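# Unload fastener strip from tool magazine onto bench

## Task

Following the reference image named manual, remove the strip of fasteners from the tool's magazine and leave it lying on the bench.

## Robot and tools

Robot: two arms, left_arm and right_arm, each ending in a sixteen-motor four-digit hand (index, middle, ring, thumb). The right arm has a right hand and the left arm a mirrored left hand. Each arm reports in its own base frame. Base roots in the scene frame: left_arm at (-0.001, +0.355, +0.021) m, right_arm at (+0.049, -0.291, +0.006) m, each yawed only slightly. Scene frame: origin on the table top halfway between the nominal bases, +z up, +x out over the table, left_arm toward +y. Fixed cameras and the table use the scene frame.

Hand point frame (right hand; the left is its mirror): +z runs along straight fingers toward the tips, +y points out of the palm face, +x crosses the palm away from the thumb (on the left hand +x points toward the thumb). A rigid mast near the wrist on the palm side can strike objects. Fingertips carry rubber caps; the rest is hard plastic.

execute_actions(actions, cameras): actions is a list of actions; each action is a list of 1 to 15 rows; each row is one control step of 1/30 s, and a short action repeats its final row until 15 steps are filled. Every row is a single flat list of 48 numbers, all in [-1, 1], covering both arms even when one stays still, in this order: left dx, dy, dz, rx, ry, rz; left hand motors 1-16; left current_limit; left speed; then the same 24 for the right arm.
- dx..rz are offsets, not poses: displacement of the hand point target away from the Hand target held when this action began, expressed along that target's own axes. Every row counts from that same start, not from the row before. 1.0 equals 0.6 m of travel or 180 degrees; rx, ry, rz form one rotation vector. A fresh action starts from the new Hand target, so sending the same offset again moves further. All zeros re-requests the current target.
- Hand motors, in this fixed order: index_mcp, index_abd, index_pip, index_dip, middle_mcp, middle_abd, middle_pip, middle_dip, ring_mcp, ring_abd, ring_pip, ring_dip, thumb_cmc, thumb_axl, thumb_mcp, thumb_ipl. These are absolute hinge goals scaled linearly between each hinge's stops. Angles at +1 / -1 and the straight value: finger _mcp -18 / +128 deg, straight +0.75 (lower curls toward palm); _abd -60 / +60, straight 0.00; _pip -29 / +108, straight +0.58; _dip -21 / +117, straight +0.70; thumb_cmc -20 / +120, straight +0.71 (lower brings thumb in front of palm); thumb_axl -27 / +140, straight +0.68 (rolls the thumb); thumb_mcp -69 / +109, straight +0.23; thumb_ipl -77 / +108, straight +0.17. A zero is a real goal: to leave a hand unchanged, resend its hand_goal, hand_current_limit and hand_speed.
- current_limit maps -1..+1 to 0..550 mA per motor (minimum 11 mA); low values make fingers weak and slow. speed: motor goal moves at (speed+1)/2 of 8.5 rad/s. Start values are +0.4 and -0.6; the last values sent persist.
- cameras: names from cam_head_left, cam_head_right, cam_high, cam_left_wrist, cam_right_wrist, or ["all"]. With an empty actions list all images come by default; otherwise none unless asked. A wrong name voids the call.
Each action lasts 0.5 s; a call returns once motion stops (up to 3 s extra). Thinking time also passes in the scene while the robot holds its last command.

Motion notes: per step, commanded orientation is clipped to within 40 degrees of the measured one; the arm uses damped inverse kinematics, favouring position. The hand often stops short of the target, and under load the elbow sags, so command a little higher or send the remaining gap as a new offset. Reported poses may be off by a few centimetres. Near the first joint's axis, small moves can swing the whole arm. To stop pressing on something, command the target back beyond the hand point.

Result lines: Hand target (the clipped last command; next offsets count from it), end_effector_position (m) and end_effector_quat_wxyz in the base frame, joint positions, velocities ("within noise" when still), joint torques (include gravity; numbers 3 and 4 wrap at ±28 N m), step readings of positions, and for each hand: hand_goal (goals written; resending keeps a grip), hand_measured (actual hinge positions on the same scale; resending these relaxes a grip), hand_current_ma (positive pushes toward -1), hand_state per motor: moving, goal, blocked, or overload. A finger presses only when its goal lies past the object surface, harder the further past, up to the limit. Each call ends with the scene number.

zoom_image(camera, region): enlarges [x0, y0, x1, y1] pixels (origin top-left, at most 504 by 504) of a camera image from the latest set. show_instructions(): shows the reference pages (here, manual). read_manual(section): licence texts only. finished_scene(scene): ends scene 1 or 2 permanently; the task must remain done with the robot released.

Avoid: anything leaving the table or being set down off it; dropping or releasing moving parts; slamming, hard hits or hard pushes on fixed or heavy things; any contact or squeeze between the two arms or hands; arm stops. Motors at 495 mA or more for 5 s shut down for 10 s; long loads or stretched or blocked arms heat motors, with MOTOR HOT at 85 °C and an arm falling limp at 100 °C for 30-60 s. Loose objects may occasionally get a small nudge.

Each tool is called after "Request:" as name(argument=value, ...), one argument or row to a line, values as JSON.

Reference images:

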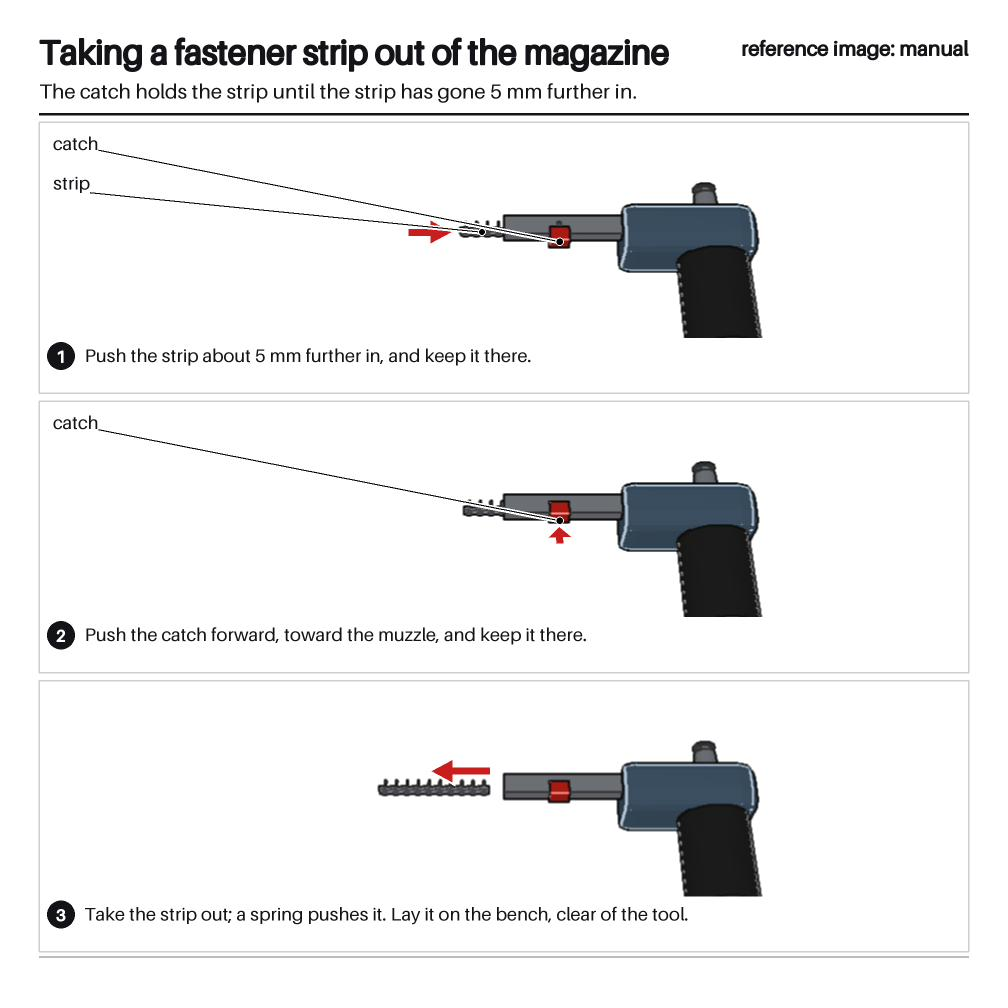

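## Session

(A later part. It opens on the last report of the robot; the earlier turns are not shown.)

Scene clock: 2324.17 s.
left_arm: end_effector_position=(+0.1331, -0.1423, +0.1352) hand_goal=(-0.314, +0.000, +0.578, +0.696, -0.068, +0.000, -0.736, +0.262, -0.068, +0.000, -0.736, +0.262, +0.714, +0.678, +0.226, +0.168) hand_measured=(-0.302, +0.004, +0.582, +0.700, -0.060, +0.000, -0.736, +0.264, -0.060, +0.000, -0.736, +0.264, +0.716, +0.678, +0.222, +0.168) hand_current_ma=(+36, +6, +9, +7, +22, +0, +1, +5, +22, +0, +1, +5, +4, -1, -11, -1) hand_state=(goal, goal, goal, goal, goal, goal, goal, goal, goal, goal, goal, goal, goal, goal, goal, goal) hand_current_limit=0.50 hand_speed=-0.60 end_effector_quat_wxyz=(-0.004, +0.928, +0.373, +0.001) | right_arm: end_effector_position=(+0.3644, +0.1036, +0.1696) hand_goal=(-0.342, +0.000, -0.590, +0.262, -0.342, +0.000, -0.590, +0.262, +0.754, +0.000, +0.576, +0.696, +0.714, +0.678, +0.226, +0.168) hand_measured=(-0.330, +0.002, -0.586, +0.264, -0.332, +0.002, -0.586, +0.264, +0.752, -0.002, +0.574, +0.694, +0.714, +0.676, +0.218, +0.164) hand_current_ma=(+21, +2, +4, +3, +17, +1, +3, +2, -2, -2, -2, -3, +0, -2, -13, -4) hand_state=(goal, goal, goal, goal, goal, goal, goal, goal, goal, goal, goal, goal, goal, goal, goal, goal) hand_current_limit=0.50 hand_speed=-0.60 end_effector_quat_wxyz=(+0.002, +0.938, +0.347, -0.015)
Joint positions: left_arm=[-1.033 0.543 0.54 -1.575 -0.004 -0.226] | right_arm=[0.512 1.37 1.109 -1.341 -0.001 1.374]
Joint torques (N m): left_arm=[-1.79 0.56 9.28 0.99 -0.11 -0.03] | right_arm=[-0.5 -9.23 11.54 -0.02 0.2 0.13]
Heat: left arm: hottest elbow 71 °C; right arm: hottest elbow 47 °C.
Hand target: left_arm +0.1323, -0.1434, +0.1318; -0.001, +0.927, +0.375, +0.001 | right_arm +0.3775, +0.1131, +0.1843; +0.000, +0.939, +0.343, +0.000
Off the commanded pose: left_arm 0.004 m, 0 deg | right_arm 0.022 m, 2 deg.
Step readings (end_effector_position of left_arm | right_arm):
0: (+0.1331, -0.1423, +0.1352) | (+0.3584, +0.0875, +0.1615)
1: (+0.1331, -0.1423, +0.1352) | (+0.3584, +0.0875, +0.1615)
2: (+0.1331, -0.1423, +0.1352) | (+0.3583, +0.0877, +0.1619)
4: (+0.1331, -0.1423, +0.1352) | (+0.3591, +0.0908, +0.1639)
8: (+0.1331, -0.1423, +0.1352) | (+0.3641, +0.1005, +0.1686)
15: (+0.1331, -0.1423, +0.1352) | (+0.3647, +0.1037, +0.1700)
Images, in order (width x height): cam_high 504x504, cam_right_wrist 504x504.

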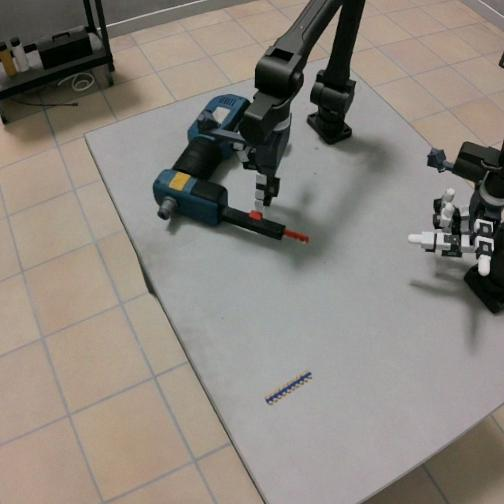

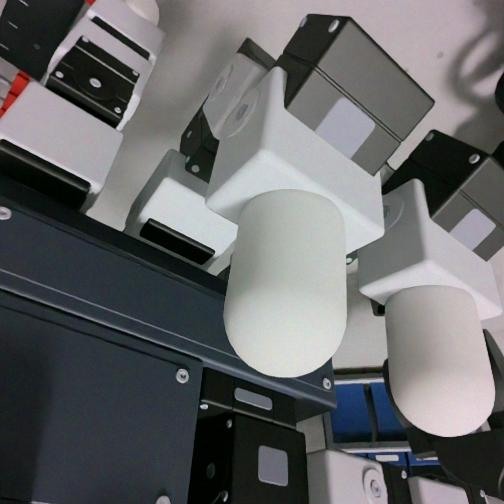

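Request:
execute_actions(
  actions=[
    [[0.005,0.17,-0.02,0,0,0.028,-0.315,0,0.577,0.696,-0.068,0,-0.737,0.261,-0.068,0,-0.737,0.261,0.714,0.678,0.226,0.168,0.5,-0.6,0,0,0,0,0,0,-0.342,0,-0.591,0.261,-0.342,0,-0.591,0.261,0.754,0,0.576,0.696,0.714,0.678,0.226,0.168,0.5,-0.6]],
  ],
  cameras=["cam_high"],
)

Scene clock: 2359.63 s.
left_arm: end_effector_position=(+0.1903, -0.1978, +0.1227) hand_goal=(-0.314, +0.000, +0.578, +0.696, -0.068, +0.000, -0.736, +0.262, -0.068, +0.000, -0.736, +0.262, +0.714, +0.678, +0.226, +0.168) hand_measured=(-0.302, +0.002, +0.582, +0.700, -0.060, +0.000, -0.736, +0.264, -0.060, +0.000, -0.736, +0.264, +0.716, +0.678, +0.222, +0.168) hand_current_ma=(+36, +5, +9, +7, +22, +0, +1, +5, +22, +0, +1, +5, +2, -1, -11, -1) hand_state=(goal, goal, goal, goal, goal, goal, goal, goal, goal, goal, goal, goal, goal, goal, goal, goal) hand_current_limit=0.50 hand_speed=-0.60 end_effector_quat_wxyz=(-0.028, +0.941, +0.336, -0.005) | right_arm: end_effector_position=(+0.3644, +0.1036, +0.1696) hand_goal=(-0.342, +0.000, -0.590, +0.262, -0.342, +0.000, -0.590, +0.262, +0.754, +0.000, +0.576, +0.696, +0.714, +0.678, +0.226, +0.168) hand_measured=(-0.330, +0.002, -0.586, +0.264, -0.332, +0.002, -0.586, +0.264, +0.752, -0.002, +0.574, +0.694, +0.714, +0.676, +0.218, +0.164) hand_current_ma=(+21, +2, +4, +3, +17, +1, +3, +2, -2, -2, -2, -3, +0, -2, -13, -4) hand_state=(goal, goal, goal, goal, goal, goal, goal, goal, goal, goal, goal, goal, goal, goal, goal, goal) hand_current_limit=0.50 hand_speed=-0.60 end_effector_quat_wxyz=(+0.002, +0.938, +0.346, -0.015)
Joint positions: left_arm=[-0.894 0.875 0.636 -1.387 -0.009 -0.009] | right_arm=[0.512 1.37 1.109 -1.341 -0.001 1.375]
Joint torques (N m): left_arm=[0.15 -2.67 13.81 0.87 -0.04 0.2] | right_arm=[0.03 -9.76 11.6 -0.1 0.22 0.1]
Heat: left arm: hottest elbow 70 °C; right arm: hottest elbow 46 °C.
Hand target: left_arm +0.2053, -0.2147, +0.1438; -0.001, +0.943, +0.333, +0.001 | right_arm +0.3775, +0.1131, +0.1843; +0.000, +0.939, +0.343, +0.000
Off the commanded pose: left_arm 0.031 m, 3 deg | right_arm 0.022 m, 2 deg.
Step readings (end_effector_position of left_arm | right_arm):
0: (+0.1331, -0.1423, +0.1352) | (+0.3644, +0.1036, +0.1696)
1: (+0.1333, -0.1426, +0.1352) | (+0.3644, +0.1036, +0.1696)
2: (+0.1353, -0.1442, +0.1349) | (+0.3644, +0.1036, +0.1696)
4: (+0.1455, -0.1527, +0.1312) | (+0.3644, +0.1036, +0.1696)
8: (+0.1716, -0.1720, +0.1220) | (+0.3644, +0.1036, +0.1696)
15: (+0.1903, -0.1931, +0.1233) | (+0.3644, +0.1036, +0.1696)
Images, in order (width x height): cam_high 504x504.

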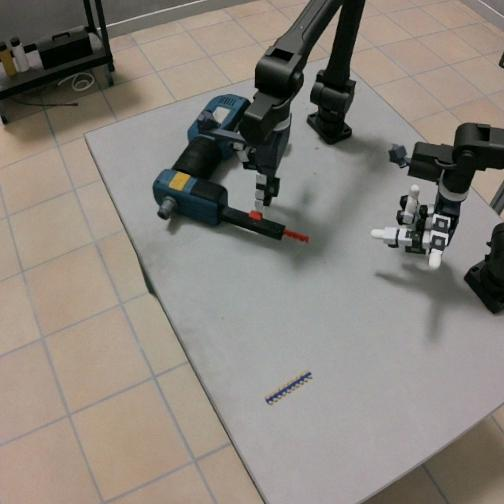

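Request:
execute_actions(
  actions=[
    [[0.019,0.175,0.11,0,0,0,-0.315,0,0.577,0.696,-0.068,0,-0.737,0.261,-0.068,0,-0.737,0.261,0.714,0.678,0.226,0.168,0.5,-0.6,0,0,0,0,0,0,-0.342,0,-0.591,0.261,-0.342,0,-0.591,0.261,0.754,0,0.576,0.696,0.714,0.678,0.226,0.168,0.5,-0.6]],
  ],
  cameras=["cam_high"],
)

Request:
zoom_image(
  camera="cam_high",
  region=[250, 190, 350, 270],
)

Scene clock: 2370.03 s.
left_arm: end_effector_position=(+0.2623, -0.2721, +0.0660) hand_goal=(-0.314, +0.000, +0.578, +0.696, -0.068, +0.000, -0.736, +0.262, -0.068, +0.000, -0.736, +0.262, +0.714, +0.678, +0.226, +0.168) hand_measured=(-0.302, +0.002, +0.582, +0.700, -0.060, +0.000, -0.736, +0.264, -0.060, +0.000, -0.736, +0.264, +0.714, +0.678, +0.222, +0.168) hand_current_ma=(+36, +5, +9, +7, +22, +0, +1, +5, +22, +0, +1, +5, +1, -1, -11, -1) hand_state=(goal, goal, goal, goal, goal, goal, goal, goal, goal, goal, goal, goal, goal, goal, goal, goal) hand_current_limit=0.50 hand_speed=-0.60 end_effector_quat_wxyz=(-0.021, +0.942, +0.335, -0.005) | right_arm: end_effector_position=(+0.3644, +0.1036, +0.1696) hand_goal=(-0.342, +0.000, -0.590, +0.262, -0.342, +0.000, -0.590, +0.262, +0.754, +0.000, +0.576, +0.696, +0.714, +0.678, +0.226, +0.168) hand_measured=(-0.330, +0.002, -0.586, +0.264, -0.332, +0.002, -0.586, +0.264, +0.752, -0.002, +0.574, +0.694, +0.714, +0.676, +0.218, +0.164) hand_current_ma=(+21, +2, +4, +3, +17, +1, +3, +2, -2, -2, -2, -3, +0, -2, -13, -4) hand_state=(goal, goal, goal, goal, goal, goal, goal, goal, goal, goal, goal, goal, goal, goal, goal, goal) hand_current_limit=0.50 hand_speed=-0.60 end_effector_quat_wxyz=(+0.002, +0.938, +0.346, -0.015)
Joint positions: left_arm=[-0.859 1.269 0.732 -1.075 -0.006 0.027] | right_arm=[0.512 1.37 1.109 -1.341 -0.001 1.375]
Joint torques (N m): left_arm=[0.15 -7.53 12.07 0.81 -0.03 0.22] | right_arm=[0.09 -9.41 11.52 0.01 0.19 0.08]
Heat: left arm: hottest elbow 72 °C; right arm: hottest elbow 46 °C.
Hand target: left_arm +0.2802, -0.2891, +0.0778; -0.001, +0.943, +0.333, +0.001 | right_arm +0.3775, +0.1131, +0.1843; +0.000, +0.939, +0.343, +0.000
Off the commanded pose: left_arm 0.027 m, 2 deg | right_arm 0.022 m, 2 deg.
Step readings (end_effector_position of left_arm | right_arm):
0: (+0.1902, -0.1978, +0.1227) | (+0.3644, +0.1036, +0.1696)
1: (+0.1905, -0.1981, +0.1225) | (+0.3644, +0.1036, +0.1696)
2: (+0.1929, -0.2006, +0.1210) | (+0.3644, +0.1036, +0.1696)
4: (+0.2056, -0.2142, +0.1145) | (+0.3644, +0.1036, +0.1696)
8: (+0.2347, -0.2425, +0.0867) | (+0.3644, +0.1036, +0.1696)
15: (+0.2550, -0.2631, +0.0600) | (+0.3644, +0.1036, +0.1696)
Images, in order (width x height): cam_high 504x504.

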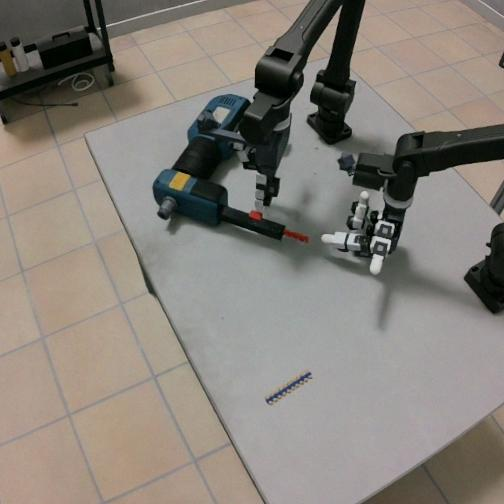

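Scaled by 5.040 from the camera's 504x504 image, which has a finer 720x720 frame.

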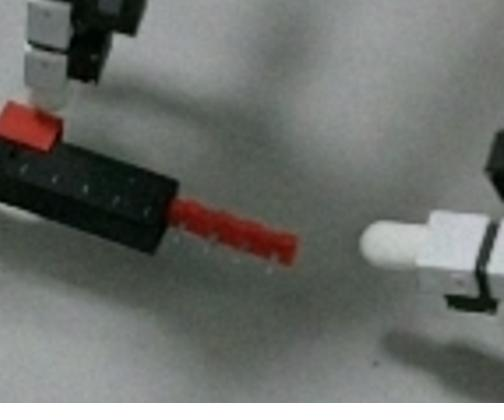

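Request:
execute_actions(
  actions=[
    [[0.013,0.038,0.018,0,0,0,-0.33,0,0.56,0.69,-0.068,0,-0.737,0.261,-0.068,0,-0.737,0.261,0.714,0.678,0.226,0.168,0.7,-0.6,0,0,0,0,0,0,-0.342,0,-0.591,0.261,-0.342,0,-0.591,0.261,0.754,0,0.576,0.696,0.714,0.678,0.226,0.168,0.6,-0.6]],
  ],
  cameras=["cam_high"],
)

Request:
zoom_image(
  camera="cam_high",
  region=[250, 190, 350, 270],
)

Scene clock: 2381.67 s.
left_arm: end_effector_position=(+0.2818, -0.2842, +0.0526) hand_goal=(-0.330, +0.000, +0.560, +0.690, -0.068, +0.000, -0.736, +0.262, -0.068, +0.000, -0.736, +0.262, +0.714, +0.678, +0.226, +0.168) hand_measured=(-0.308, +0.002, +0.568, +0.694, -0.060, +0.000, -0.736, +0.264, -0.060, +0.000, -0.736, +0.264, +0.714, +0.678, +0.222, +0.168) hand_current_ma=(+70, +5, +18, +9, +22, +0, +1, +5, +22, +0, +1, +5, +1, -1, -11, -1) hand_state=(blocked, goal, goal, goal, goal, goal, goal, goal, goal, goal, goal, goal, goal, goal, goal, goal) hand_current_limit=0.70 hand_speed=-0.60 end_effector_quat_wxyz=(-0.023, +0.941, +0.336, -0.007) | right_arm: end_effector_position=(+0.3644, +0.1036, +0.1696) hand_goal=(-0.342, +0.000, -0.590, +0.262, -0.342, +0.000, -0.590, +0.262, +0.754, +0.000, +0.576, +0.696, +0.714, +0.678, +0.226, +0.168) hand_measured=(-0.330, +0.002, -0.586, +0.264, -0.332, +0.002, -0.586, +0.264, +0.752, -0.002, +0.574, +0.694, +0.714, +0.676, +0.218, +0.164) hand_current_ma=(+21, +2, +4, +3, +17, +1, +3, +2, -2, -2, -2, -3, +0, -2, -13, -4) hand_state=(goal, goal, goal, goal, goal, goal, goal, goal, goal, goal, goal, goal, goal, goal, goal, goal) hand_current_limit=0.60 hand_speed=-0.60 end_effector_quat_wxyz=(+0.002, +0.938, +0.346, -0.015)
Joint positions: left_arm=[-0.837 1.356 0.771 -1.034 -0.005 0.048] | right_arm=[0.512 1.37 1.109 -1.341 -0.001 1.375]
Joint torques (N m): left_arm=[0.09 -8.94 12.15 0.95 -0.04 0.2] | right_arm=[-0.44 -9.52 11.49 -0.03 0.17 0.11]
Heat: left arm: hottest elbow 73 °C; right arm: hottest elbow 46 °C.
Hand target: left_arm +0.3007, -0.3019, +0.0669; -0.001, +0.943, +0.333, +0.001 | right_arm +0.3775, +0.1131, +0.1843; +0.000, +0.939, +0.343, +0.000
Off the commanded pose: left_arm 0.030 m, 3 deg | right_arm 0.022 m, 2 deg.
Step readings (end_effector_position of left_arm | right_arm):
0: (+0.2623, -0.2721, +0.0658) | (+0.3644, +0.1036, +0.1696)
1: (+0.2623, -0.2722, +0.0658) | (+0.3644, +0.1036, +0.1696)
2: (+0.2631, -0.2724, +0.0652) | (+0.3644, +0.1036, +0.1696)
4: (+0.2671, -0.2750, +0.0628) | (+0.3644, +0.1036, +0.1696)
8: (+0.2784, -0.2820, +0.0555) | (+0.3644, +0.1036, +0.1696)
15: (+0.2819, -0.2841, +0.0526) | (+0.3644, +0.1036, +0.1696)
Images, in order (width x height): cam_high 504x504.

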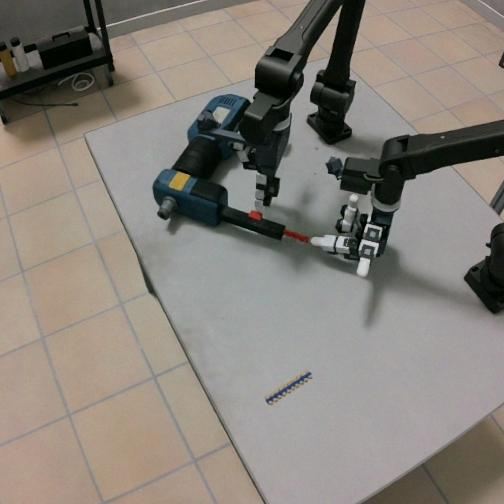

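Scaled by 5.040 from the camera's 504x504 image, which has a finer 720x720 frame.

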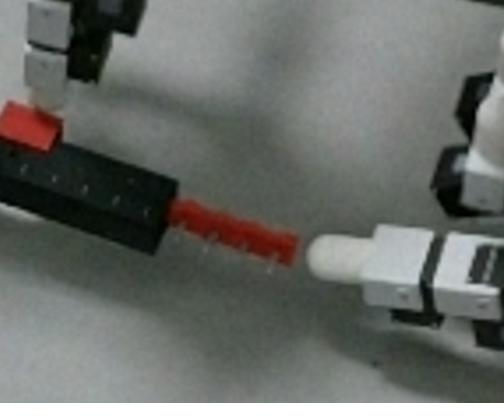

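Request:
execute_actions(
  actions=[
    [[0.002,0.04,-0.012,-0.01,0,0,-0.34,0,0.56,0.69,-0.068,0,-0.737,0.261,-0.068,0,-0.737,0.261,0.714,0.678,0.226,0.168,0.78,-0.6,0,0,0,0,0,0,-0.342,0,-0.591,0.261,-0.342,0,-0.591,0.261,0.754,0,0.576,0.696,0.714,0.678,0.226,0.168,0.6,-0.6]],
  ],
  cameras=["cam_high"],
)

Request:
zoom_image(
  camera="cam_high",
  region=[250, 190, 350, 270],
)

Scene clock: 2392.03 s.
left_arm: end_effector_position=(+0.2863, -0.2882, +0.0496) hand_goal=(-0.340, +0.000, +0.560, +0.690, -0.068, +0.000, -0.736, +0.262, -0.068, +0.000, -0.736, +0.262, +0.714, +0.678, +0.226, +0.168) hand_measured=(-0.334, -0.002, +0.558, +0.688, -0.060, +0.000, -0.736, +0.264, -0.060, +0.000, -0.736, +0.264, +0.714, +0.678, +0.222, +0.168) hand_current_ma=(+19, -2, -3, -6, +22, +0, +1, +5, +22, +0, +1, +5, +0, -1, -11, -1) hand_state=(goal, goal, goal, goal, goal, goal, goal, goal, goal, goal, goal, goal, goal, goal, goal, goal) hand_current_limit=0.78 hand_speed=-0.60 end_effector_quat_wxyz=(-0.027, +0.941, +0.338, -0.009) | right_arm: end_effector_position=(+0.3644, +0.1036, +0.1696) hand_goal=(-0.342, +0.000, -0.590, +0.262, -0.342, +0.000, -0.590, +0.262, +0.754, +0.000, +0.576, +0.696, +0.714, +0.678, +0.226, +0.168) hand_measured=(-0.330, +0.002, -0.586, +0.264, -0.332, +0.002, -0.586, +0.264, +0.752, -0.002, +0.574, +0.694, +0.714, +0.676, +0.218, +0.164) hand_current_ma=(+21, +2, +4, +3, +17, +1, +3, +2, -2, -2, -2, -3, +0, -2, -13, -4) hand_state=(goal, goal, goal, goal, goal, goal, goal, goal, goal, goal, goal, goal, goal, goal, goal, goal) hand_current_limit=0.60 hand_speed=-0.60 end_effector_quat_wxyz=(+0.002, +0.938, +0.346, -0.015)
Joint positions: left_arm=[-0.836 1.382 0.788 -1.033 -0.004 0.046] | right_arm=[0.512 1.37 1.109 -1.341 -0.001 1.375]
Joint torques (N m): left_arm=[-0.15 -8.94 14.28 1.39 0 0.24] | right_arm=[-0.38 -9.17 11.45 -0.17 0.2 0.1]
Heat: left arm: hottest elbow 74 °C; right arm: hottest elbow 46 °C.
Hand target: left_arm +0.3166, -0.3197, +0.0740; +0.014, +0.943, +0.333, +0.006 | right_arm +0.3775, +0.1131, +0.1843; +0.000, +0.939, +0.343, +0.000
Off the commanded pose: left_arm 0.050 m, 5 deg | right_arm 0.022 m, 2 deg.
Step readings (end_effector_position of left_arm | right_arm):
0: (+0.2818, -0.2842, +0.0526) | (+0.3644, +0.1036, +0.1696)
1: (+0.2819, -0.2843, +0.0527) | (+0.3644, +0.1036, +0.1696)
2: (+0.2822, -0.2847, +0.0529) | (+0.3644, +0.1036, +0.1696)
4: (+0.2853, -0.2881, +0.0546) | (+0.3644, +0.1036, +0.1696)
8: (+0.2866, -0.2885, +0.0516) | (+0.3644, +0.1036, +0.1696)
15: (+0.2863, -0.2882, +0.0496) | (+0.3644, +0.1036, +0.1696)
Images, in order (width x height): cam_high 504x504.

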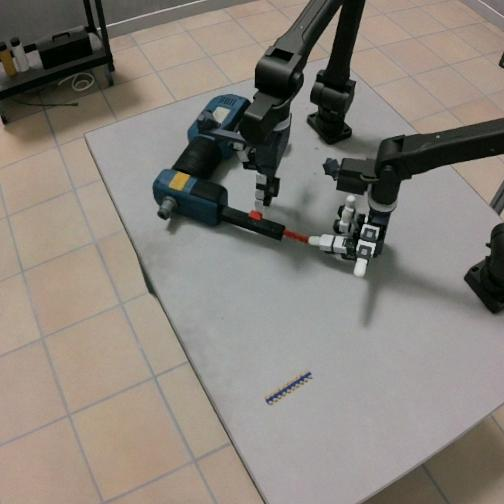

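Scaled by 5.040 from the camera's 504x504 image, which has a finer 720x720 frame.

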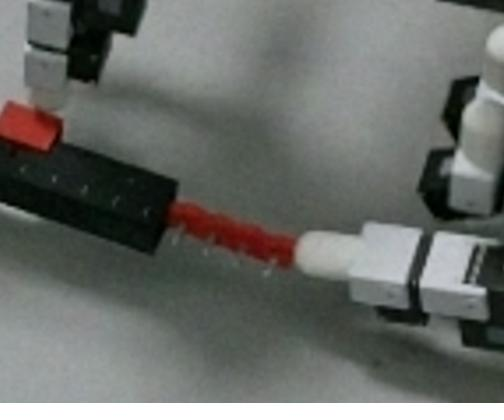

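Request:
execute_actions(
  actions=[
    [[0.0,0.04,-0.016,-0.01,0,0,-0.35,0,0.55,0.69,-0.068,0,-0.737,0.261,-0.068,0,-0.737,0.261,0.714,0.678,0.226,0.168,0.78,-0.6,0,0,0,0,0,0,-0.342,0,-0.591,0.261,-0.342,0,-0.591,0.261,0.754,0,0.576,0.696,0.714,0.678,0.226,0.168,0.6,-0.6]],
    [[0.0,0.04,-0.01,-0.01,0,0,-0.355,0,0.55,0.69,-0.068,0,-0.737,0.261,-0.068,0,-0.737,0.261,0.714,0.678,0.226,0.168,0.78,-0.6,0,0,0,0,0,0,-0.342,0,-0.591,0.261,-0.342,0,-0.591,0.261,0.754,0,0.576,0.696,0.714,0.678,0.226,0.168,0.6,-0.6]],
  ],
  cameras=["cam_high"],
)

Request:
zoom_image(
  camera="cam_high",
  region=[250, 190, 350, 270],
)

Scene clock: 2401.73 s.
left_arm: end_effector_position=(+0.3041, -0.3002, +0.0545) hand_goal=(-0.354, +0.000, +0.550, +0.690, -0.068, +0.000, -0.736, +0.262, -0.068, +0.000, -0.736, +0.262, +0.714, +0.678, +0.226, +0.168) hand_measured=(-0.316, +0.038, +0.566, +0.694, -0.060, +0.000, -0.736, +0.264, -0.060, +0.000, -0.736, +0.264, +0.714, +0.678, +0.222, +0.168) hand_current_ma=(+136, +111, +46, +10, +22, +0, +1, +5, +22, +0, +1, +5, +0, -1, -11, -1) hand_state=(blocked, blocked, goal, goal, goal, goal, goal, goal, goal, goal, goal, goal, goal, goal, goal, goal) hand_current_limit=0.78 hand_speed=-0.60 end_effector_quat_wxyz=(-0.026, +0.933, +0.358, -0.007) | right_arm: end_effector_position=(+0.3644, +0.1036, +0.1696) hand_goal=(-0.342, +0.000, -0.590, +0.262, -0.342, +0.000, -0.590, +0.262, +0.754, +0.000, +0.576, +0.696, +0.714, +0.678, +0.226, +0.168) hand_measured=(-0.330, +0.002, -0.586, +0.264, -0.332, +0.002, -0.586, +0.264, +0.752, -0.002, +0.574, +0.694, +0.714, +0.676, +0.218, +0.164) hand_current_ma=(+21, +2, +4, +3, +17, +1, +3, +2, -2, -2, -2, -3, +0, -2, -13, -4) hand_state=(goal, goal, goal, goal, goal, goal, goal, goal, goal, goal, goal, goal, goal, goal, goal, goal) hand_current_limit=0.60 hand_speed=-0.60 end_effector_quat_wxyz=(+0.002, +0.938, +0.346, -0.015)
Joint positions: left_arm=[-0.832 1.428 0.849 -1.046 -0.006 0.007] | right_arm=[0.512 1.37 1.109 -1.341 -0.001 1.375]
Joint torques (N m): left_arm=[-1.08 -9.93 16.87 2.65 0.08 0.51] | right_arm=[-0.03 -9.58 11.56 -0.18 0.19 0.12]
Heat: left arm: hottest elbow 76 °C; right arm: hottest elbow 46 °C.
Hand target: left_arm +0.3464, -0.3567, +0.0920; +0.044, +0.942, +0.333, +0.017 | right_arm +0.3775, +0.1131, +0.1843; +0.000, +0.939, +0.343, +0.000
Off the commanded pose: left_arm 0.080 m, 9 deg | right_arm 0.022 m, 2 deg.
Step readings (end_effector_position of left_arm | right_arm):
0: (+0.2863, -0.2882, +0.0496) | (+0.3644, +0.1036, +0.1696)
1: (+0.2863, -0.2882, +0.0496) | (+0.3644, +0.1036, +0.1696)
2: (+0.2866, -0.2884, +0.0497) | (+0.3644, +0.1036, +0.1696)
4: (+0.2869, -0.2886, +0.0493) | (+0.3644, +0.1036, +0.1696)
8: (+0.2871, -0.2883, +0.0474) | (+0.3644, +0.1036, +0.1696)
15: (+0.2872, -0.2882, +0.0472) | (+0.3644, +0.1036, +0.1696)
16: (+0.2873, -0.2883, +0.0474) | (+0.3644, +0.1036, +0.1696)
17: (+0.2876, -0.2886, +0.0475) | (+0.3644, +0.1036, +0.1696)
19: (+0.2898, -0.2903, +0.0482) | (+0.3644, +0.1036, +0.1696)
23: (+0.2979, -0.2958, +0.0519) | (+0.3644, +0.1036, +0.1696)
30: (+0.3040, -0.3002, +0.0546) | (+0.3644, +0.1036, +0.1696)
Images, in order (width x height): cam_high 504x504.

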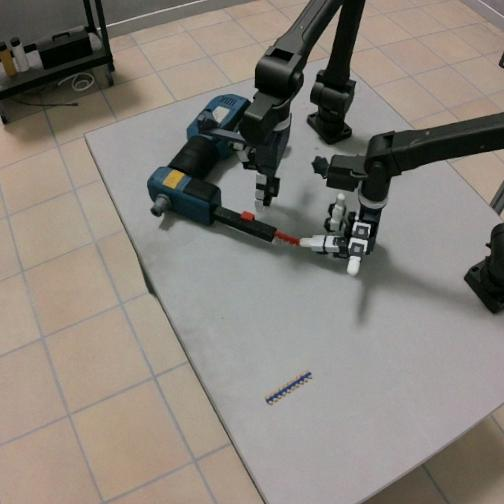

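Scaled by 5.040 from the camera's 504x504 image, which has a finer 720x720 frame.

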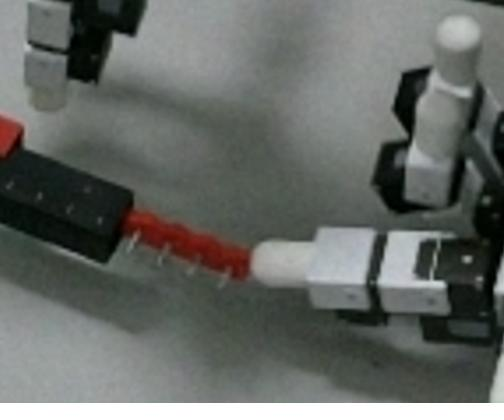

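Request:
execute_actions(
  actions=[
    [[0.0,-0.15,0.0,0.03,0,0,-0.315,0,0.577,0.696,-0.068,0,-0.737,0.261,-0.068,0,-0.737,0.261,0.714,0.678,0.226,0.168,0.6,-0.6,0,0,-0.06,0,0,0.0,-0.342,0,-0.591,0.261,-0.342,0,-0.591,0.261,0.754,0,0.576,0.696,0.714,0.678,0.226,0.168,0.6,-0.6]],
    [[0.0,-0.04,0.03,0,0,0,-0.315,0,0.577,0.696,-0.068,0,-0.737,0.261,-0.068,0,-0.737,0.261,0.714,0.678,0.226,0.168,0.6,-0.6,0,0,0,0,0.083,0.037,-0.342,0,-0.591,0.261,-0.342,0,-0.591,0.261,0.754,0,0.576,0.696,0.714,0.678,0.226,0.168,0.6,-0.6]],
  ],
  cameras=["cam_high","cam_right_wrist"],
)

Request:
zoom_image(
  camera="cam_high",
  region=[230, 190, 310, 250],
)

Request:
zoom_image(
  camera="cam_right_wrist",
  region=[0, 0, 250, 250],
)

Scene clock: 2440.63 s.
left_arm: end_effector_position=(+0.2723, -0.2691, +0.0650) hand_goal=(-0.314, +0.000, +0.578, +0.696, -0.068, +0.000, -0.736, +0.262, -0.068, +0.000, -0.736, +0.262, +0.714, +0.678, +0.226, +0.168) hand_measured=(-0.294, +0.004, +0.584, +0.698, -0.060, +0.000, -0.736, +0.264, -0.060, +0.000, -0.736, +0.264, +0.714, +0.678, +0.222, +0.168) hand_current_ma=(+63, +7, +16, +5, +22, +0, +1, +5, +22, +0, +1, +5, +0, -1, -11, -1) hand_state=(goal, goal, goal, goal, goal, goal, goal, goal, goal, goal, goal, goal, goal, goal, goal, goal) hand_current_limit=0.60 hand_speed=-0.60 end_effector_quat_wxyz=(-0.007, +0.942, +0.335, -0.001) | right_arm: end_effector_position=(+0.3751, +0.1145, +0.2193) hand_goal=(-0.342, +0.000, -0.590, +0.262, -0.342, +0.000, -0.590, +0.262, +0.754, +0.000, +0.576, +0.696, +0.714, +0.678, +0.226, +0.168) hand_measured=(-0.330, +0.002, -0.586, +0.264, -0.332, +0.002, -0.586, +0.264, +0.752, -0.002, +0.574, +0.694, +0.714, +0.676, +0.218, +0.164) hand_current_ma=(+21, +2, +4, +3, +17, +1, +3, +2, -2, -1, -2, -3, +0, -2, -13, -4) hand_state=(goal, goal, goal, goal, goal, goal, goal, goal, goal, goal, goal, goal, goal, goal, goal, goal) hand_current_limit=0.60 hand_speed=-0.60 end_effector_quat_wxyz=(-0.045, +0.948, +0.294, +0.115)
Joint positions: left_arm=[-0.826 1.267 0.72 -1.038 -0.004 0.061] | right_arm=[0.501 1.226 1.112 -1.212 -0.042 1.477]
Joint torques (N m): left_arm=[0.03 -9.35 8.16 0.98 -0.05 0.21] | right_arm=[-1.26 -9.11 8.29 1.37 0.28 0.02]
Heat: left arm: hottest elbow 87 °C; right arm: hottest elbow 47 °C. Fold the left arm in close to its base, or ease its load, before you think long.
Hand target: left_arm +0.2750, -0.2682, +0.0656; -0.001, +0.943, +0.333, +0.001 | right_arm +0.3775, +0.1132, +0.2204; -0.045, +0.950, +0.285, +0.122
Off the commanded pose: left_arm 0.003 m, 1 deg | right_arm 0.003 m, 1 deg.
MOTOR HOT: joint 3 (elbow) of the left arm reports 87 °C; the controller stops that arm at 100 °C. To cool a motor, set the load down, stop pushing, or move to a pose that needs little force.
Step readings (end_effector_position of left_arm | right_arm):
0: (+0.3041, -0.3002, +0.0545) | (+0.3644, +0.1036, +0.1696)
1: (+0.3041, -0.3002, +0.0545) | (+0.3644, +0.1036, +0.1699)
2: (+0.3041, -0.3002, +0.0552) | (+0.3637, +0.1032, +0.1711)
4: (+0.3038, -0.2998, +0.0608) | (+0.3620, +0.1022, +0.1770)
8: (+0.3007, -0.2993, +0.0836) | (+0.3660, +0.1045, +0.1924)
15: (+0.2958, -0.2963, +0.0944) | (+0.3673, +0.1052, +0.1995)
16: (+0.2948, -0.2954, +0.0932) | (+0.3672, +0.1053, +0.1994)
17: (+0.2934, -0.2940, +0.0912) | (+0.3680, +0.1073, +0.1997)
19: (+0.2876, -0.2877, +0.0838) | (+0.3739, +0.1142, +0.1998)
23: (+0.2736, -0.2714, +0.0668) | (+0.3779, +0.1166, +0.2117)
30: (+0.2718, -0.2687, +0.0636) | (+0.3769, +0.1155, +0.2233)
Images, in order (width x height): cam_high 504x504, cam_right_wrist 504x504.

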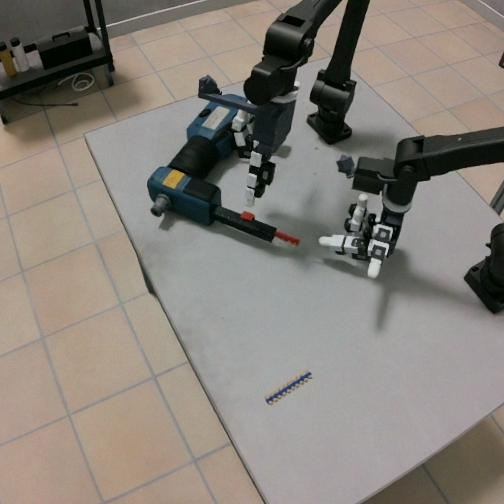

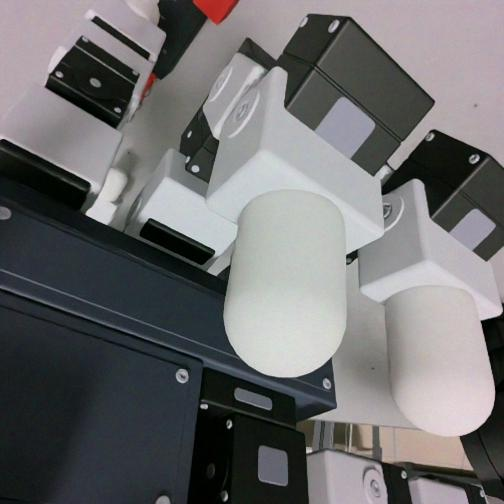

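Scaled by 6.300 from the camera's 504x504 image, which has a finer 720x720 frame.

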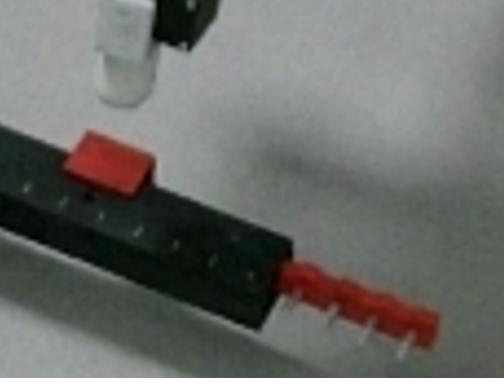

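Scaled by 2.016 from the camera's 504x504 image, which has a finer 720x720 frame.

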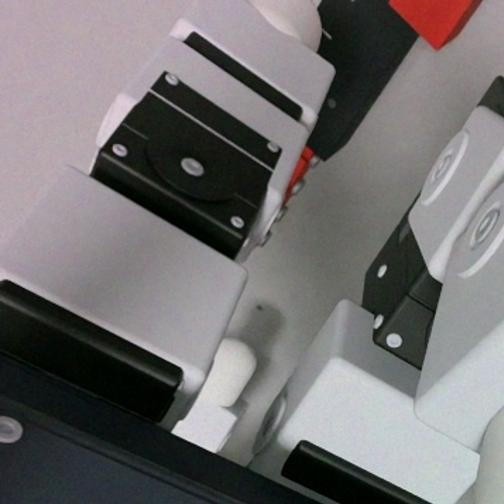

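Request:
execute_actions(
  actions=[
    [[0.0,0,0,0,0,0,-0.315,0,0.577,0.696,-0.068,0,-0.737,0.261,-0.068,0,-0.737,0.261,0.714,0.678,0.226,0.168,0.6,-0.6,-0.024,0.0127,0.054,0,0,0,-0.342,0,-0.591,0.261,-0.342,0,-0.591,0.261,0.754,0,0.576,0.696,0.714,0.678,0.226,0.168,0.6,-0.6]],
  ],
  cameras=["cam_high","cam_right_wrist"],
)

Request:
zoom_image(
  camera="cam_high",
  region=[230, 190, 310, 250],
)

Request:
zoom_image(
  camera="cam_right_wrist",
  region=[0, 0, 250, 250],
)

Scene clock: 2460.20 s.
left_arm: end_effector_position=(+0.2722, -0.2691, +0.0650) hand_goal=(-0.314, +0.000, +0.578, +0.696, -0.068, +0.000, -0.736, +0.262, -0.068, +0.000, -0.736, +0.262, +0.714, +0.678, +0.226, +0.168) hand_measured=(-0.294, +0.004, +0.584, +0.698, -0.060, +0.000, -0.736, +0.264, -0.060, +0.000, -0.736, +0.264, +0.714, +0.678, +0.222, +0.168) hand_current_ma=(+63, +7, +16, +5, +22, +0, +1, +5, +22, +0, +1, +5, +0, -1, -11, -1) hand_state=(goal, goal, goal, goal, goal, goal, goal, goal, goal, goal, goal, goal, goal, goal, goal, goal) hand_current_limit=0.60 hand_speed=-0.60 end_effector_quat_wxyz=(-0.007, +0.942, +0.335, -0.001) | right_arm: end_effector_position=(+0.3716, +0.1041, +0.1840) hand_goal=(-0.342, +0.000, -0.590, +0.262, -0.342, +0.000, -0.590, +0.262, +0.754, +0.000, +0.576, +0.696, +0.714, +0.678, +0.226, +0.168) hand_measured=(-0.330, +0.002, -0.586, +0.264, -0.332, +0.002, -0.586, +0.264, +0.752, -0.002, +0.574, +0.694, +0.714, +0.676, +0.218, +0.164) hand_current_ma=(+21, +2, +4, +3, +17, +1, +3, +2, -2, -1, -2, -3, +0, -2, -13, -4) hand_state=(goal, goal, goal, goal, goal, goal, goal, goal, goal, goal, goal, goal, goal, goal, goal, goal) hand_current_limit=0.60 hand_speed=-0.60 end_effector_quat_wxyz=(-0.044, +0.951, +0.284, +0.115)
Joint positions: left_arm=[-0.826 1.267 0.72 -1.038 -0.004 0.061] | right_arm=[0.482 1.225 1.018 -1.12 -0.042 1.477]
Joint torques (N m): left_arm=[0.26 -9.29 8.12 0.94 -0.04 0.22] | right_arm=[-1.08 -8.47 8.2 1.36 0.13 -0.11]
Heat: left arm: hottest elbow 80 °C; right arm: hottest elbow 46 °C.
Hand target: left_arm +0.2750, -0.2682, +0.0656; -0.001, +0.943, +0.333, +0.001 | right_arm +0.3768, +0.1041, +0.1852; -0.045, +0.950, +0.285, +0.122
Off the commanded pose: left_arm 0.003 m, 1 deg | right_arm 0.005 m, 1 deg.
MOTOR HOT: cleared for the motors of the left arm.
Step readings (end_effector_position of left_arm | right_arm):
0: (+0.2723, -0.2691, +0.0650) | (+0.3750, +0.1145, +0.2193)
1: (+0.2723, -0.2691, +0.0650) | (+0.3751, +0.1144, +0.2191)
2: (+0.2723, -0.2691, +0.0650) | (+0.3757, +0.1143, +0.2170)
4: (+0.2723, -0.2691, +0.0650) | (+0.3766, +0.1133, +0.2094)
8: (+0.2722, -0.2691, +0.0650) | (+0.3699, +0.1055, +0.1880)
15: (+0.2722, -0.2691, +0.0650) | (+0.3713, +0.1039, +0.1839)
Images, in order (width x height): cam_high 504x504, cam_right_wrist 504x504.

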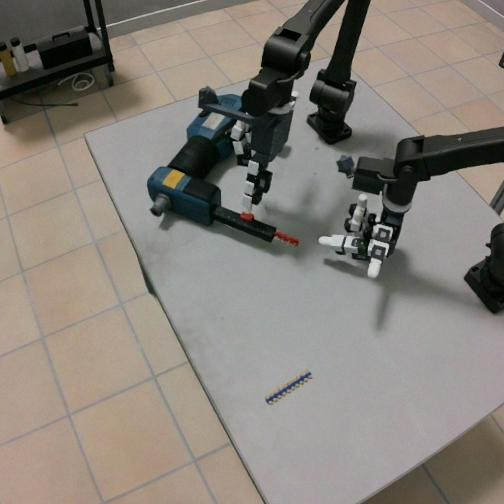

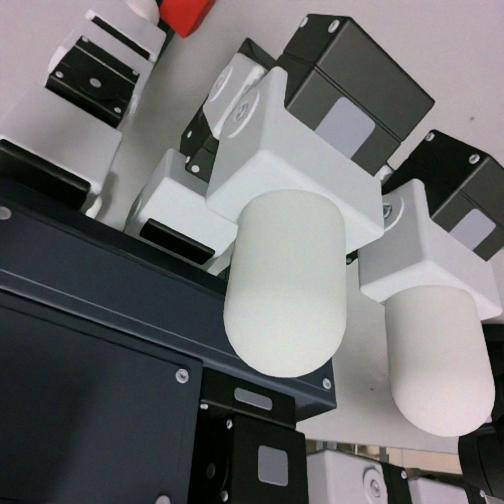

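Scaled by 6.300 from the camera's 504x504 image, which has a finer 720x720 frame.

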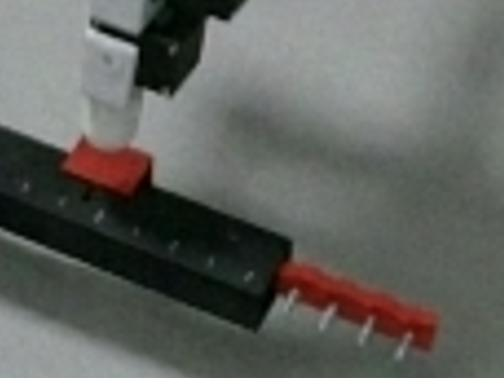

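Scaled by 2.016 from the camera's 504x504 image, which has a finer 720x720 frame.

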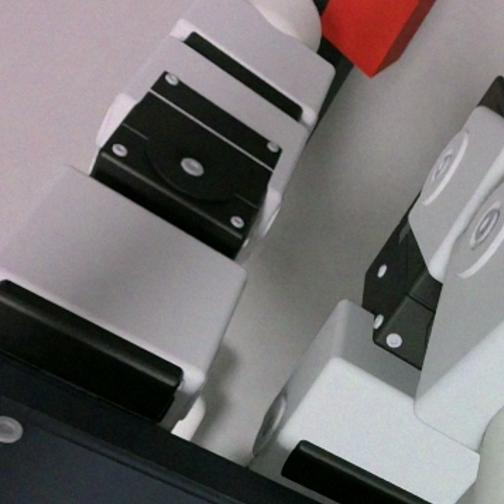

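Request:
execute_actions(
  actions=[
    [[0.0,0,0,0,0,0,-0.315,0,0.577,0.696,-0.068,0,-0.737,0.261,-0.068,0,-0.737,0.261,0.714,0.678,0.226,0.168,0.6,-0.6,-0.017,0.004,0.018,0,0,0,-0.342,0,-0.591,0.261,-0.342,0,-0.591,0.261,0.754,0,0.576,0.696,0.714,0.678,0.226,0.168,0.6,-0.6]],
  ],
  cameras=["cam_high","cam_right_wrist"],
)

Request:
zoom_image(
  camera="cam_high",
  region=[230, 190, 310, 250],
)

Request:
zoom_image(
  camera="cam_right_wrist",
  region=[0, 0, 250, 250],
)

Scene clock: 2474.30 s.
left_arm: end_effector_position=(+0.2722, -0.2691, +0.0650) hand_goal=(-0.314, +0.000, +0.578, +0.696, -0.068, +0.000, -0.736, +0.262, -0.068, +0.000, -0.736, +0.262, +0.714, +0.678, +0.226, +0.168) hand_measured=(-0.294, +0.004, +0.584, +0.698, -0.060, +0.000, -0.736, +0.264, -0.060, +0.000, -0.736, +0.264, +0.714, +0.678, +0.222, +0.168) hand_current_ma=(+63, +7, +16, +5, +22, +0, +1, +5, +22, +0, +1, +5, +0, -1, -11, -1) hand_state=(goal, goal, goal, goal, goal, goal, goal, goal, goal, goal, goal, goal, goal, goal, goal, goal) hand_current_limit=0.60 hand_speed=-0.60 end_effector_quat_wxyz=(-0.007, +0.942, +0.335, -0.001) | right_arm: end_effector_position=(+0.3677, +0.0990, +0.1683) hand_goal=(-0.342, +0.000, -0.590, +0.262, -0.342, +0.000, -0.590, +0.262, +0.754, +0.000, +0.576, +0.696, +0.714, +0.678, +0.226, +0.168) hand_measured=(-0.330, +0.002, -0.586, +0.264, -0.332, +0.002, -0.586, +0.264, +0.752, -0.002, +0.574, +0.694, +0.714, +0.676, +0.218, +0.164) hand_current_ma=(+21, +2, +4, +3, +17, +1, +3, +2, -2, -1, -2, -3, +0, -2, -13, -4) hand_state=(goal, goal, goal, goal, goal, goal, goal, goal, goal, goal, goal, goal, goal, goal, goal, goal) hand_current_limit=0.60 hand_speed=-0.60 end_effector_quat_wxyz=(-0.043, +0.952, +0.282, +0.111)
Joint positions: left_arm=[-0.826 1.267 0.72 -1.038 -0.004 0.061] | right_arm=[0.474 1.225 0.977 -1.087 -0.042 1.474]
Joint torques (N m): left_arm=[0.15 -9.35 8.13 0.98 -0.05 0.22] | right_arm=[-1.26 -9.58 8.09 1.46 0.03 -0.16]
Heat: left arm: hottest elbow 76 °C; right arm: hottest elbow 45 °C.
Hand target: left_arm +0.2750, -0.2682, +0.0656; -0.001, +0.943, +0.333, +0.001 | right_arm +0.3721, +0.0985, +0.1721; -0.045, +0.950, +0.285, +0.122
Off the commanded pose: left_arm 0.003 m, 1 deg | right_arm 0.006 m, 1 deg.
Step readings (end_effector_position of left_arm | right_arm):
0: (+0.2722, -0.2691, +0.0650) | (+0.3716, +0.1041, +0.1840)
1: (+0.2722, -0.2691, +0.0650) | (+0.3717, +0.1041, +0.1840)
2: (+0.2722, -0.2691, +0.0650) | (+0.3719, +0.1041, +0.1833)
4: (+0.2722, -0.2691, +0.0650) | (+0.3723, +0.1033, +0.1802)
8: (+0.2722, -0.2691, +0.0650) | (+0.3678, +0.0999, +0.1705)
15: (+0.2722, -0.2691, +0.0650) | (+0.3676, +0.0990, +0.1683)
Images, in order (width x height): cam_high 504x504, cam_right_wrist 504x504.

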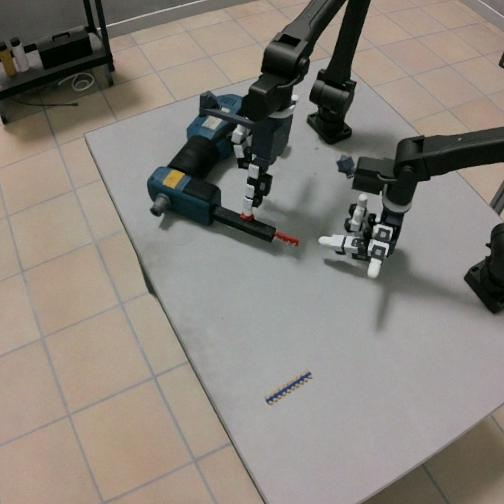

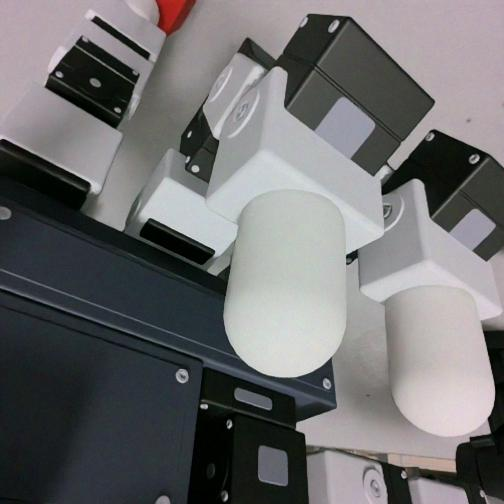

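Scaled by 6.300 from the camera's 504x504 image, which has a finer 720x720 frame.

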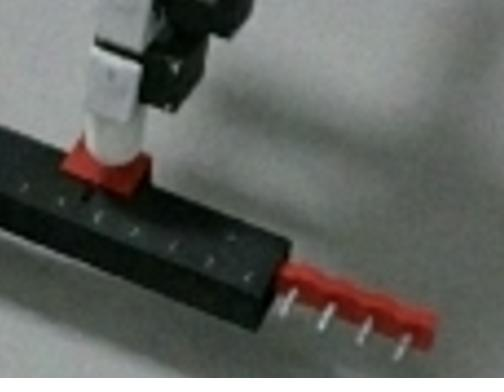

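Scaled by 2.016 from the camera's 504x504 image, which has a finer 720x720 frame.

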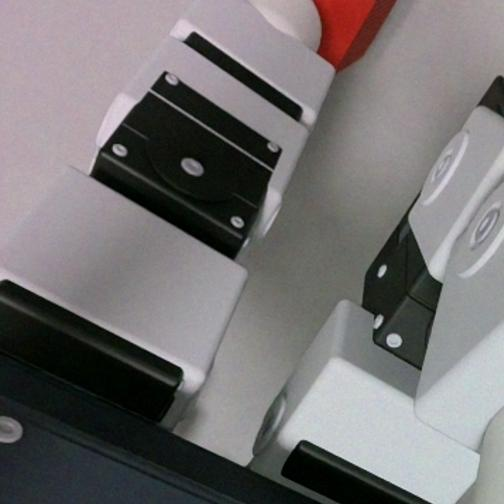

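Request:
execute_actions(
  actions=[
    [[0.0,0,0,0,0,0,-0.315,0,0.577,0.696,-0.068,0,-0.737,0.261,-0.068,0,-0.737,0.261,0.714,0.678,0.226,0.168,0.6,-0.6,-0.006,0.0,0.06,0,0,0,-0.342,0,-0.591,0.261,-0.342,0,-0.591,0.261,0.754,0,0.576,0.696,0.714,0.678,0.226,0.168,0.78,-0.6]],
  ],
  cameras=["cam_high","cam_right_wrist"],
)

Request:
zoom_image(
  camera="cam_high",
  region=[230, 190, 310, 250],
)

Request:
zoom_image(
  camera="cam_right_wrist",
  region=[0, 0, 250, 250],
)

Scene clock: 2485.80 s.
left_arm: end_effector_position=(+0.2722, -0.2691, +0.0650) hand_goal=(-0.314, +0.000, +0.578, +0.696, -0.068, +0.000, -0.736, +0.262, -0.068, +0.000, -0.736, +0.262, +0.714, +0.678, +0.226, +0.168) hand_measured=(-0.294, +0.004, +0.584, +0.698, -0.060, +0.000, -0.736, +0.264, -0.060, +0.000, -0.736, +0.264, +0.714, +0.678, +0.222, +0.168) hand_current_ma=(+63, +7, +16, +5, +22, +0, +1, +5, +22, +0, +1, +5, +0, -1, -11, -1) hand_state=(goal, goal, goal, goal, goal, goal, goal, goal, goal, goal, goal, goal, goal, goal, goal, goal) hand_current_limit=0.60 hand_speed=-0.60 end_effector_quat_wxyz=(-0.007, +0.942, +0.335, -0.001) | right_arm: end_effector_position=(+0.3769, +0.1041, +0.1512) hand_goal=(-0.342, +0.000, -0.590, +0.262, -0.342, +0.000, -0.590, +0.262, +0.754, +0.000, +0.576, +0.696, +0.714, +0.678, +0.226, +0.168) hand_measured=(-0.330, +0.002, -0.586, +0.264, -0.330, +0.002, -0.586, +0.264, +0.752, +0.004, +0.574, +0.694, +0.714, +0.676, +0.218, +0.164) hand_current_ma=(+21, +2, +4, +3, +18, +1, +3, +2, -2, +4, -2, -2, +0, -2, -13, -4) hand_state=(goal, goal, goal, goal, goal, goal, goal, goal, goal, goal, goal, goal, goal, goal, goal, goal) hand_current_limit=0.78 hand_speed=-0.60 end_effector_quat_wxyz=(-0.048, +0.948, +0.282, +0.136)
Joint positions: left_arm=[-0.826 1.267 0.72 -1.038 -0.004 0.061] | right_arm=[0.474 1.235 0.932 -0.981 -0.044 1.473]
Joint torques (N m): left_arm=[0.03 -9.23 8.1 0.99 -0.05 0.24] | right_arm=[-0.97 -7.18 6.99 1.46 0.11 -0.17]
Heat: left arm: hottest elbow 74 °C; right arm: hottest elbow 44 °C.
Hand target: left_arm +0.2750, -0.2682, +0.0656; -0.001, +0.943, +0.333, +0.001 | right_arm +0.3766, +0.1022, +0.1364; -0.045, +0.950, +0.285, +0.122
Off the commanded pose: left_arm 0.003 m, 1 deg | right_arm 0.015 m, 2 deg.
Step readings (end_effector_position of left_arm | right_arm):
0: (+0.2722, -0.2691, +0.0650) | (+0.3677, +0.0990, +0.1683)
1: (+0.2722, -0.2691, +0.0650) | (+0.3678, +0.0991, +0.1682)
2: (+0.2722, -0.2691, +0.0650) | (+0.3687, +0.0995, +0.1670)
4: (+0.2722, -0.2691, +0.0650) | (+0.3711, +0.1008, +0.1622)
8: (+0.2722, -0.2691, +0.0650) | (+0.3743, +0.1027, +0.1537)
15: (+0.2722, -0.2691, +0.0650) | (+0.3768, +0.1040, +0.1512)
Images, in order (width x height): cam_high 504x504, cam_right_wrist 504x504.

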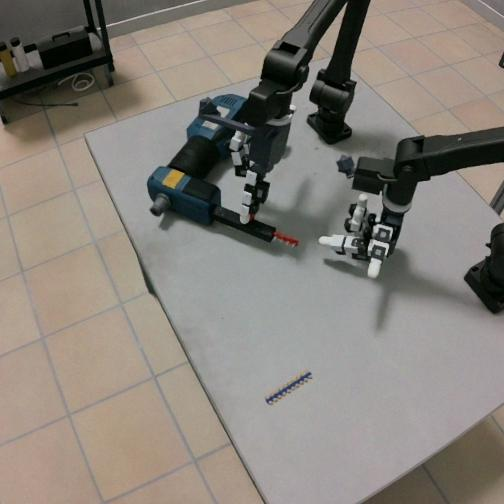

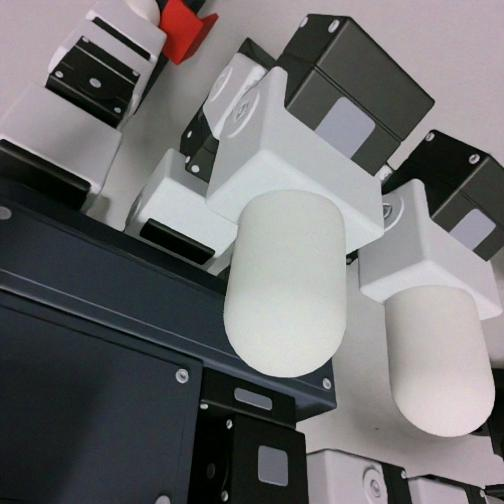

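Scaled by 6.300 from the camera's 504x504 image, which has a finer 720x720 frame.

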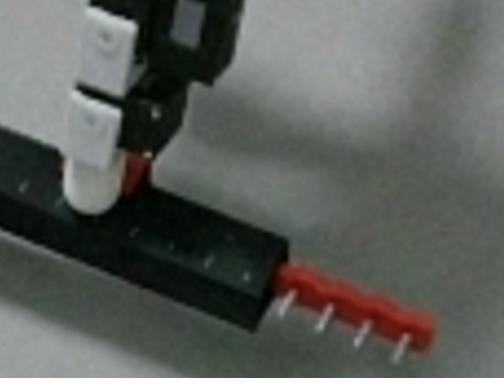

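Scaled by 2.016 from the camera's 504x504 image, which has a finer 720x720 frame.

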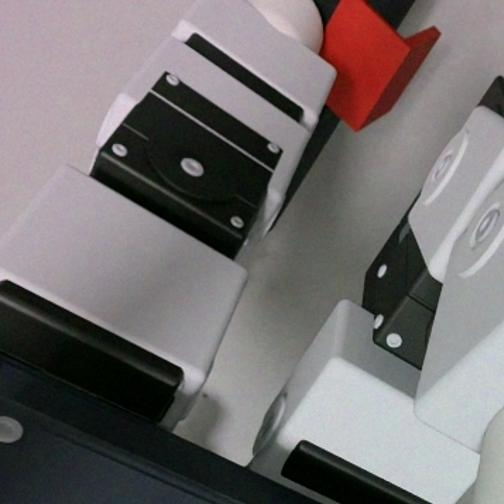

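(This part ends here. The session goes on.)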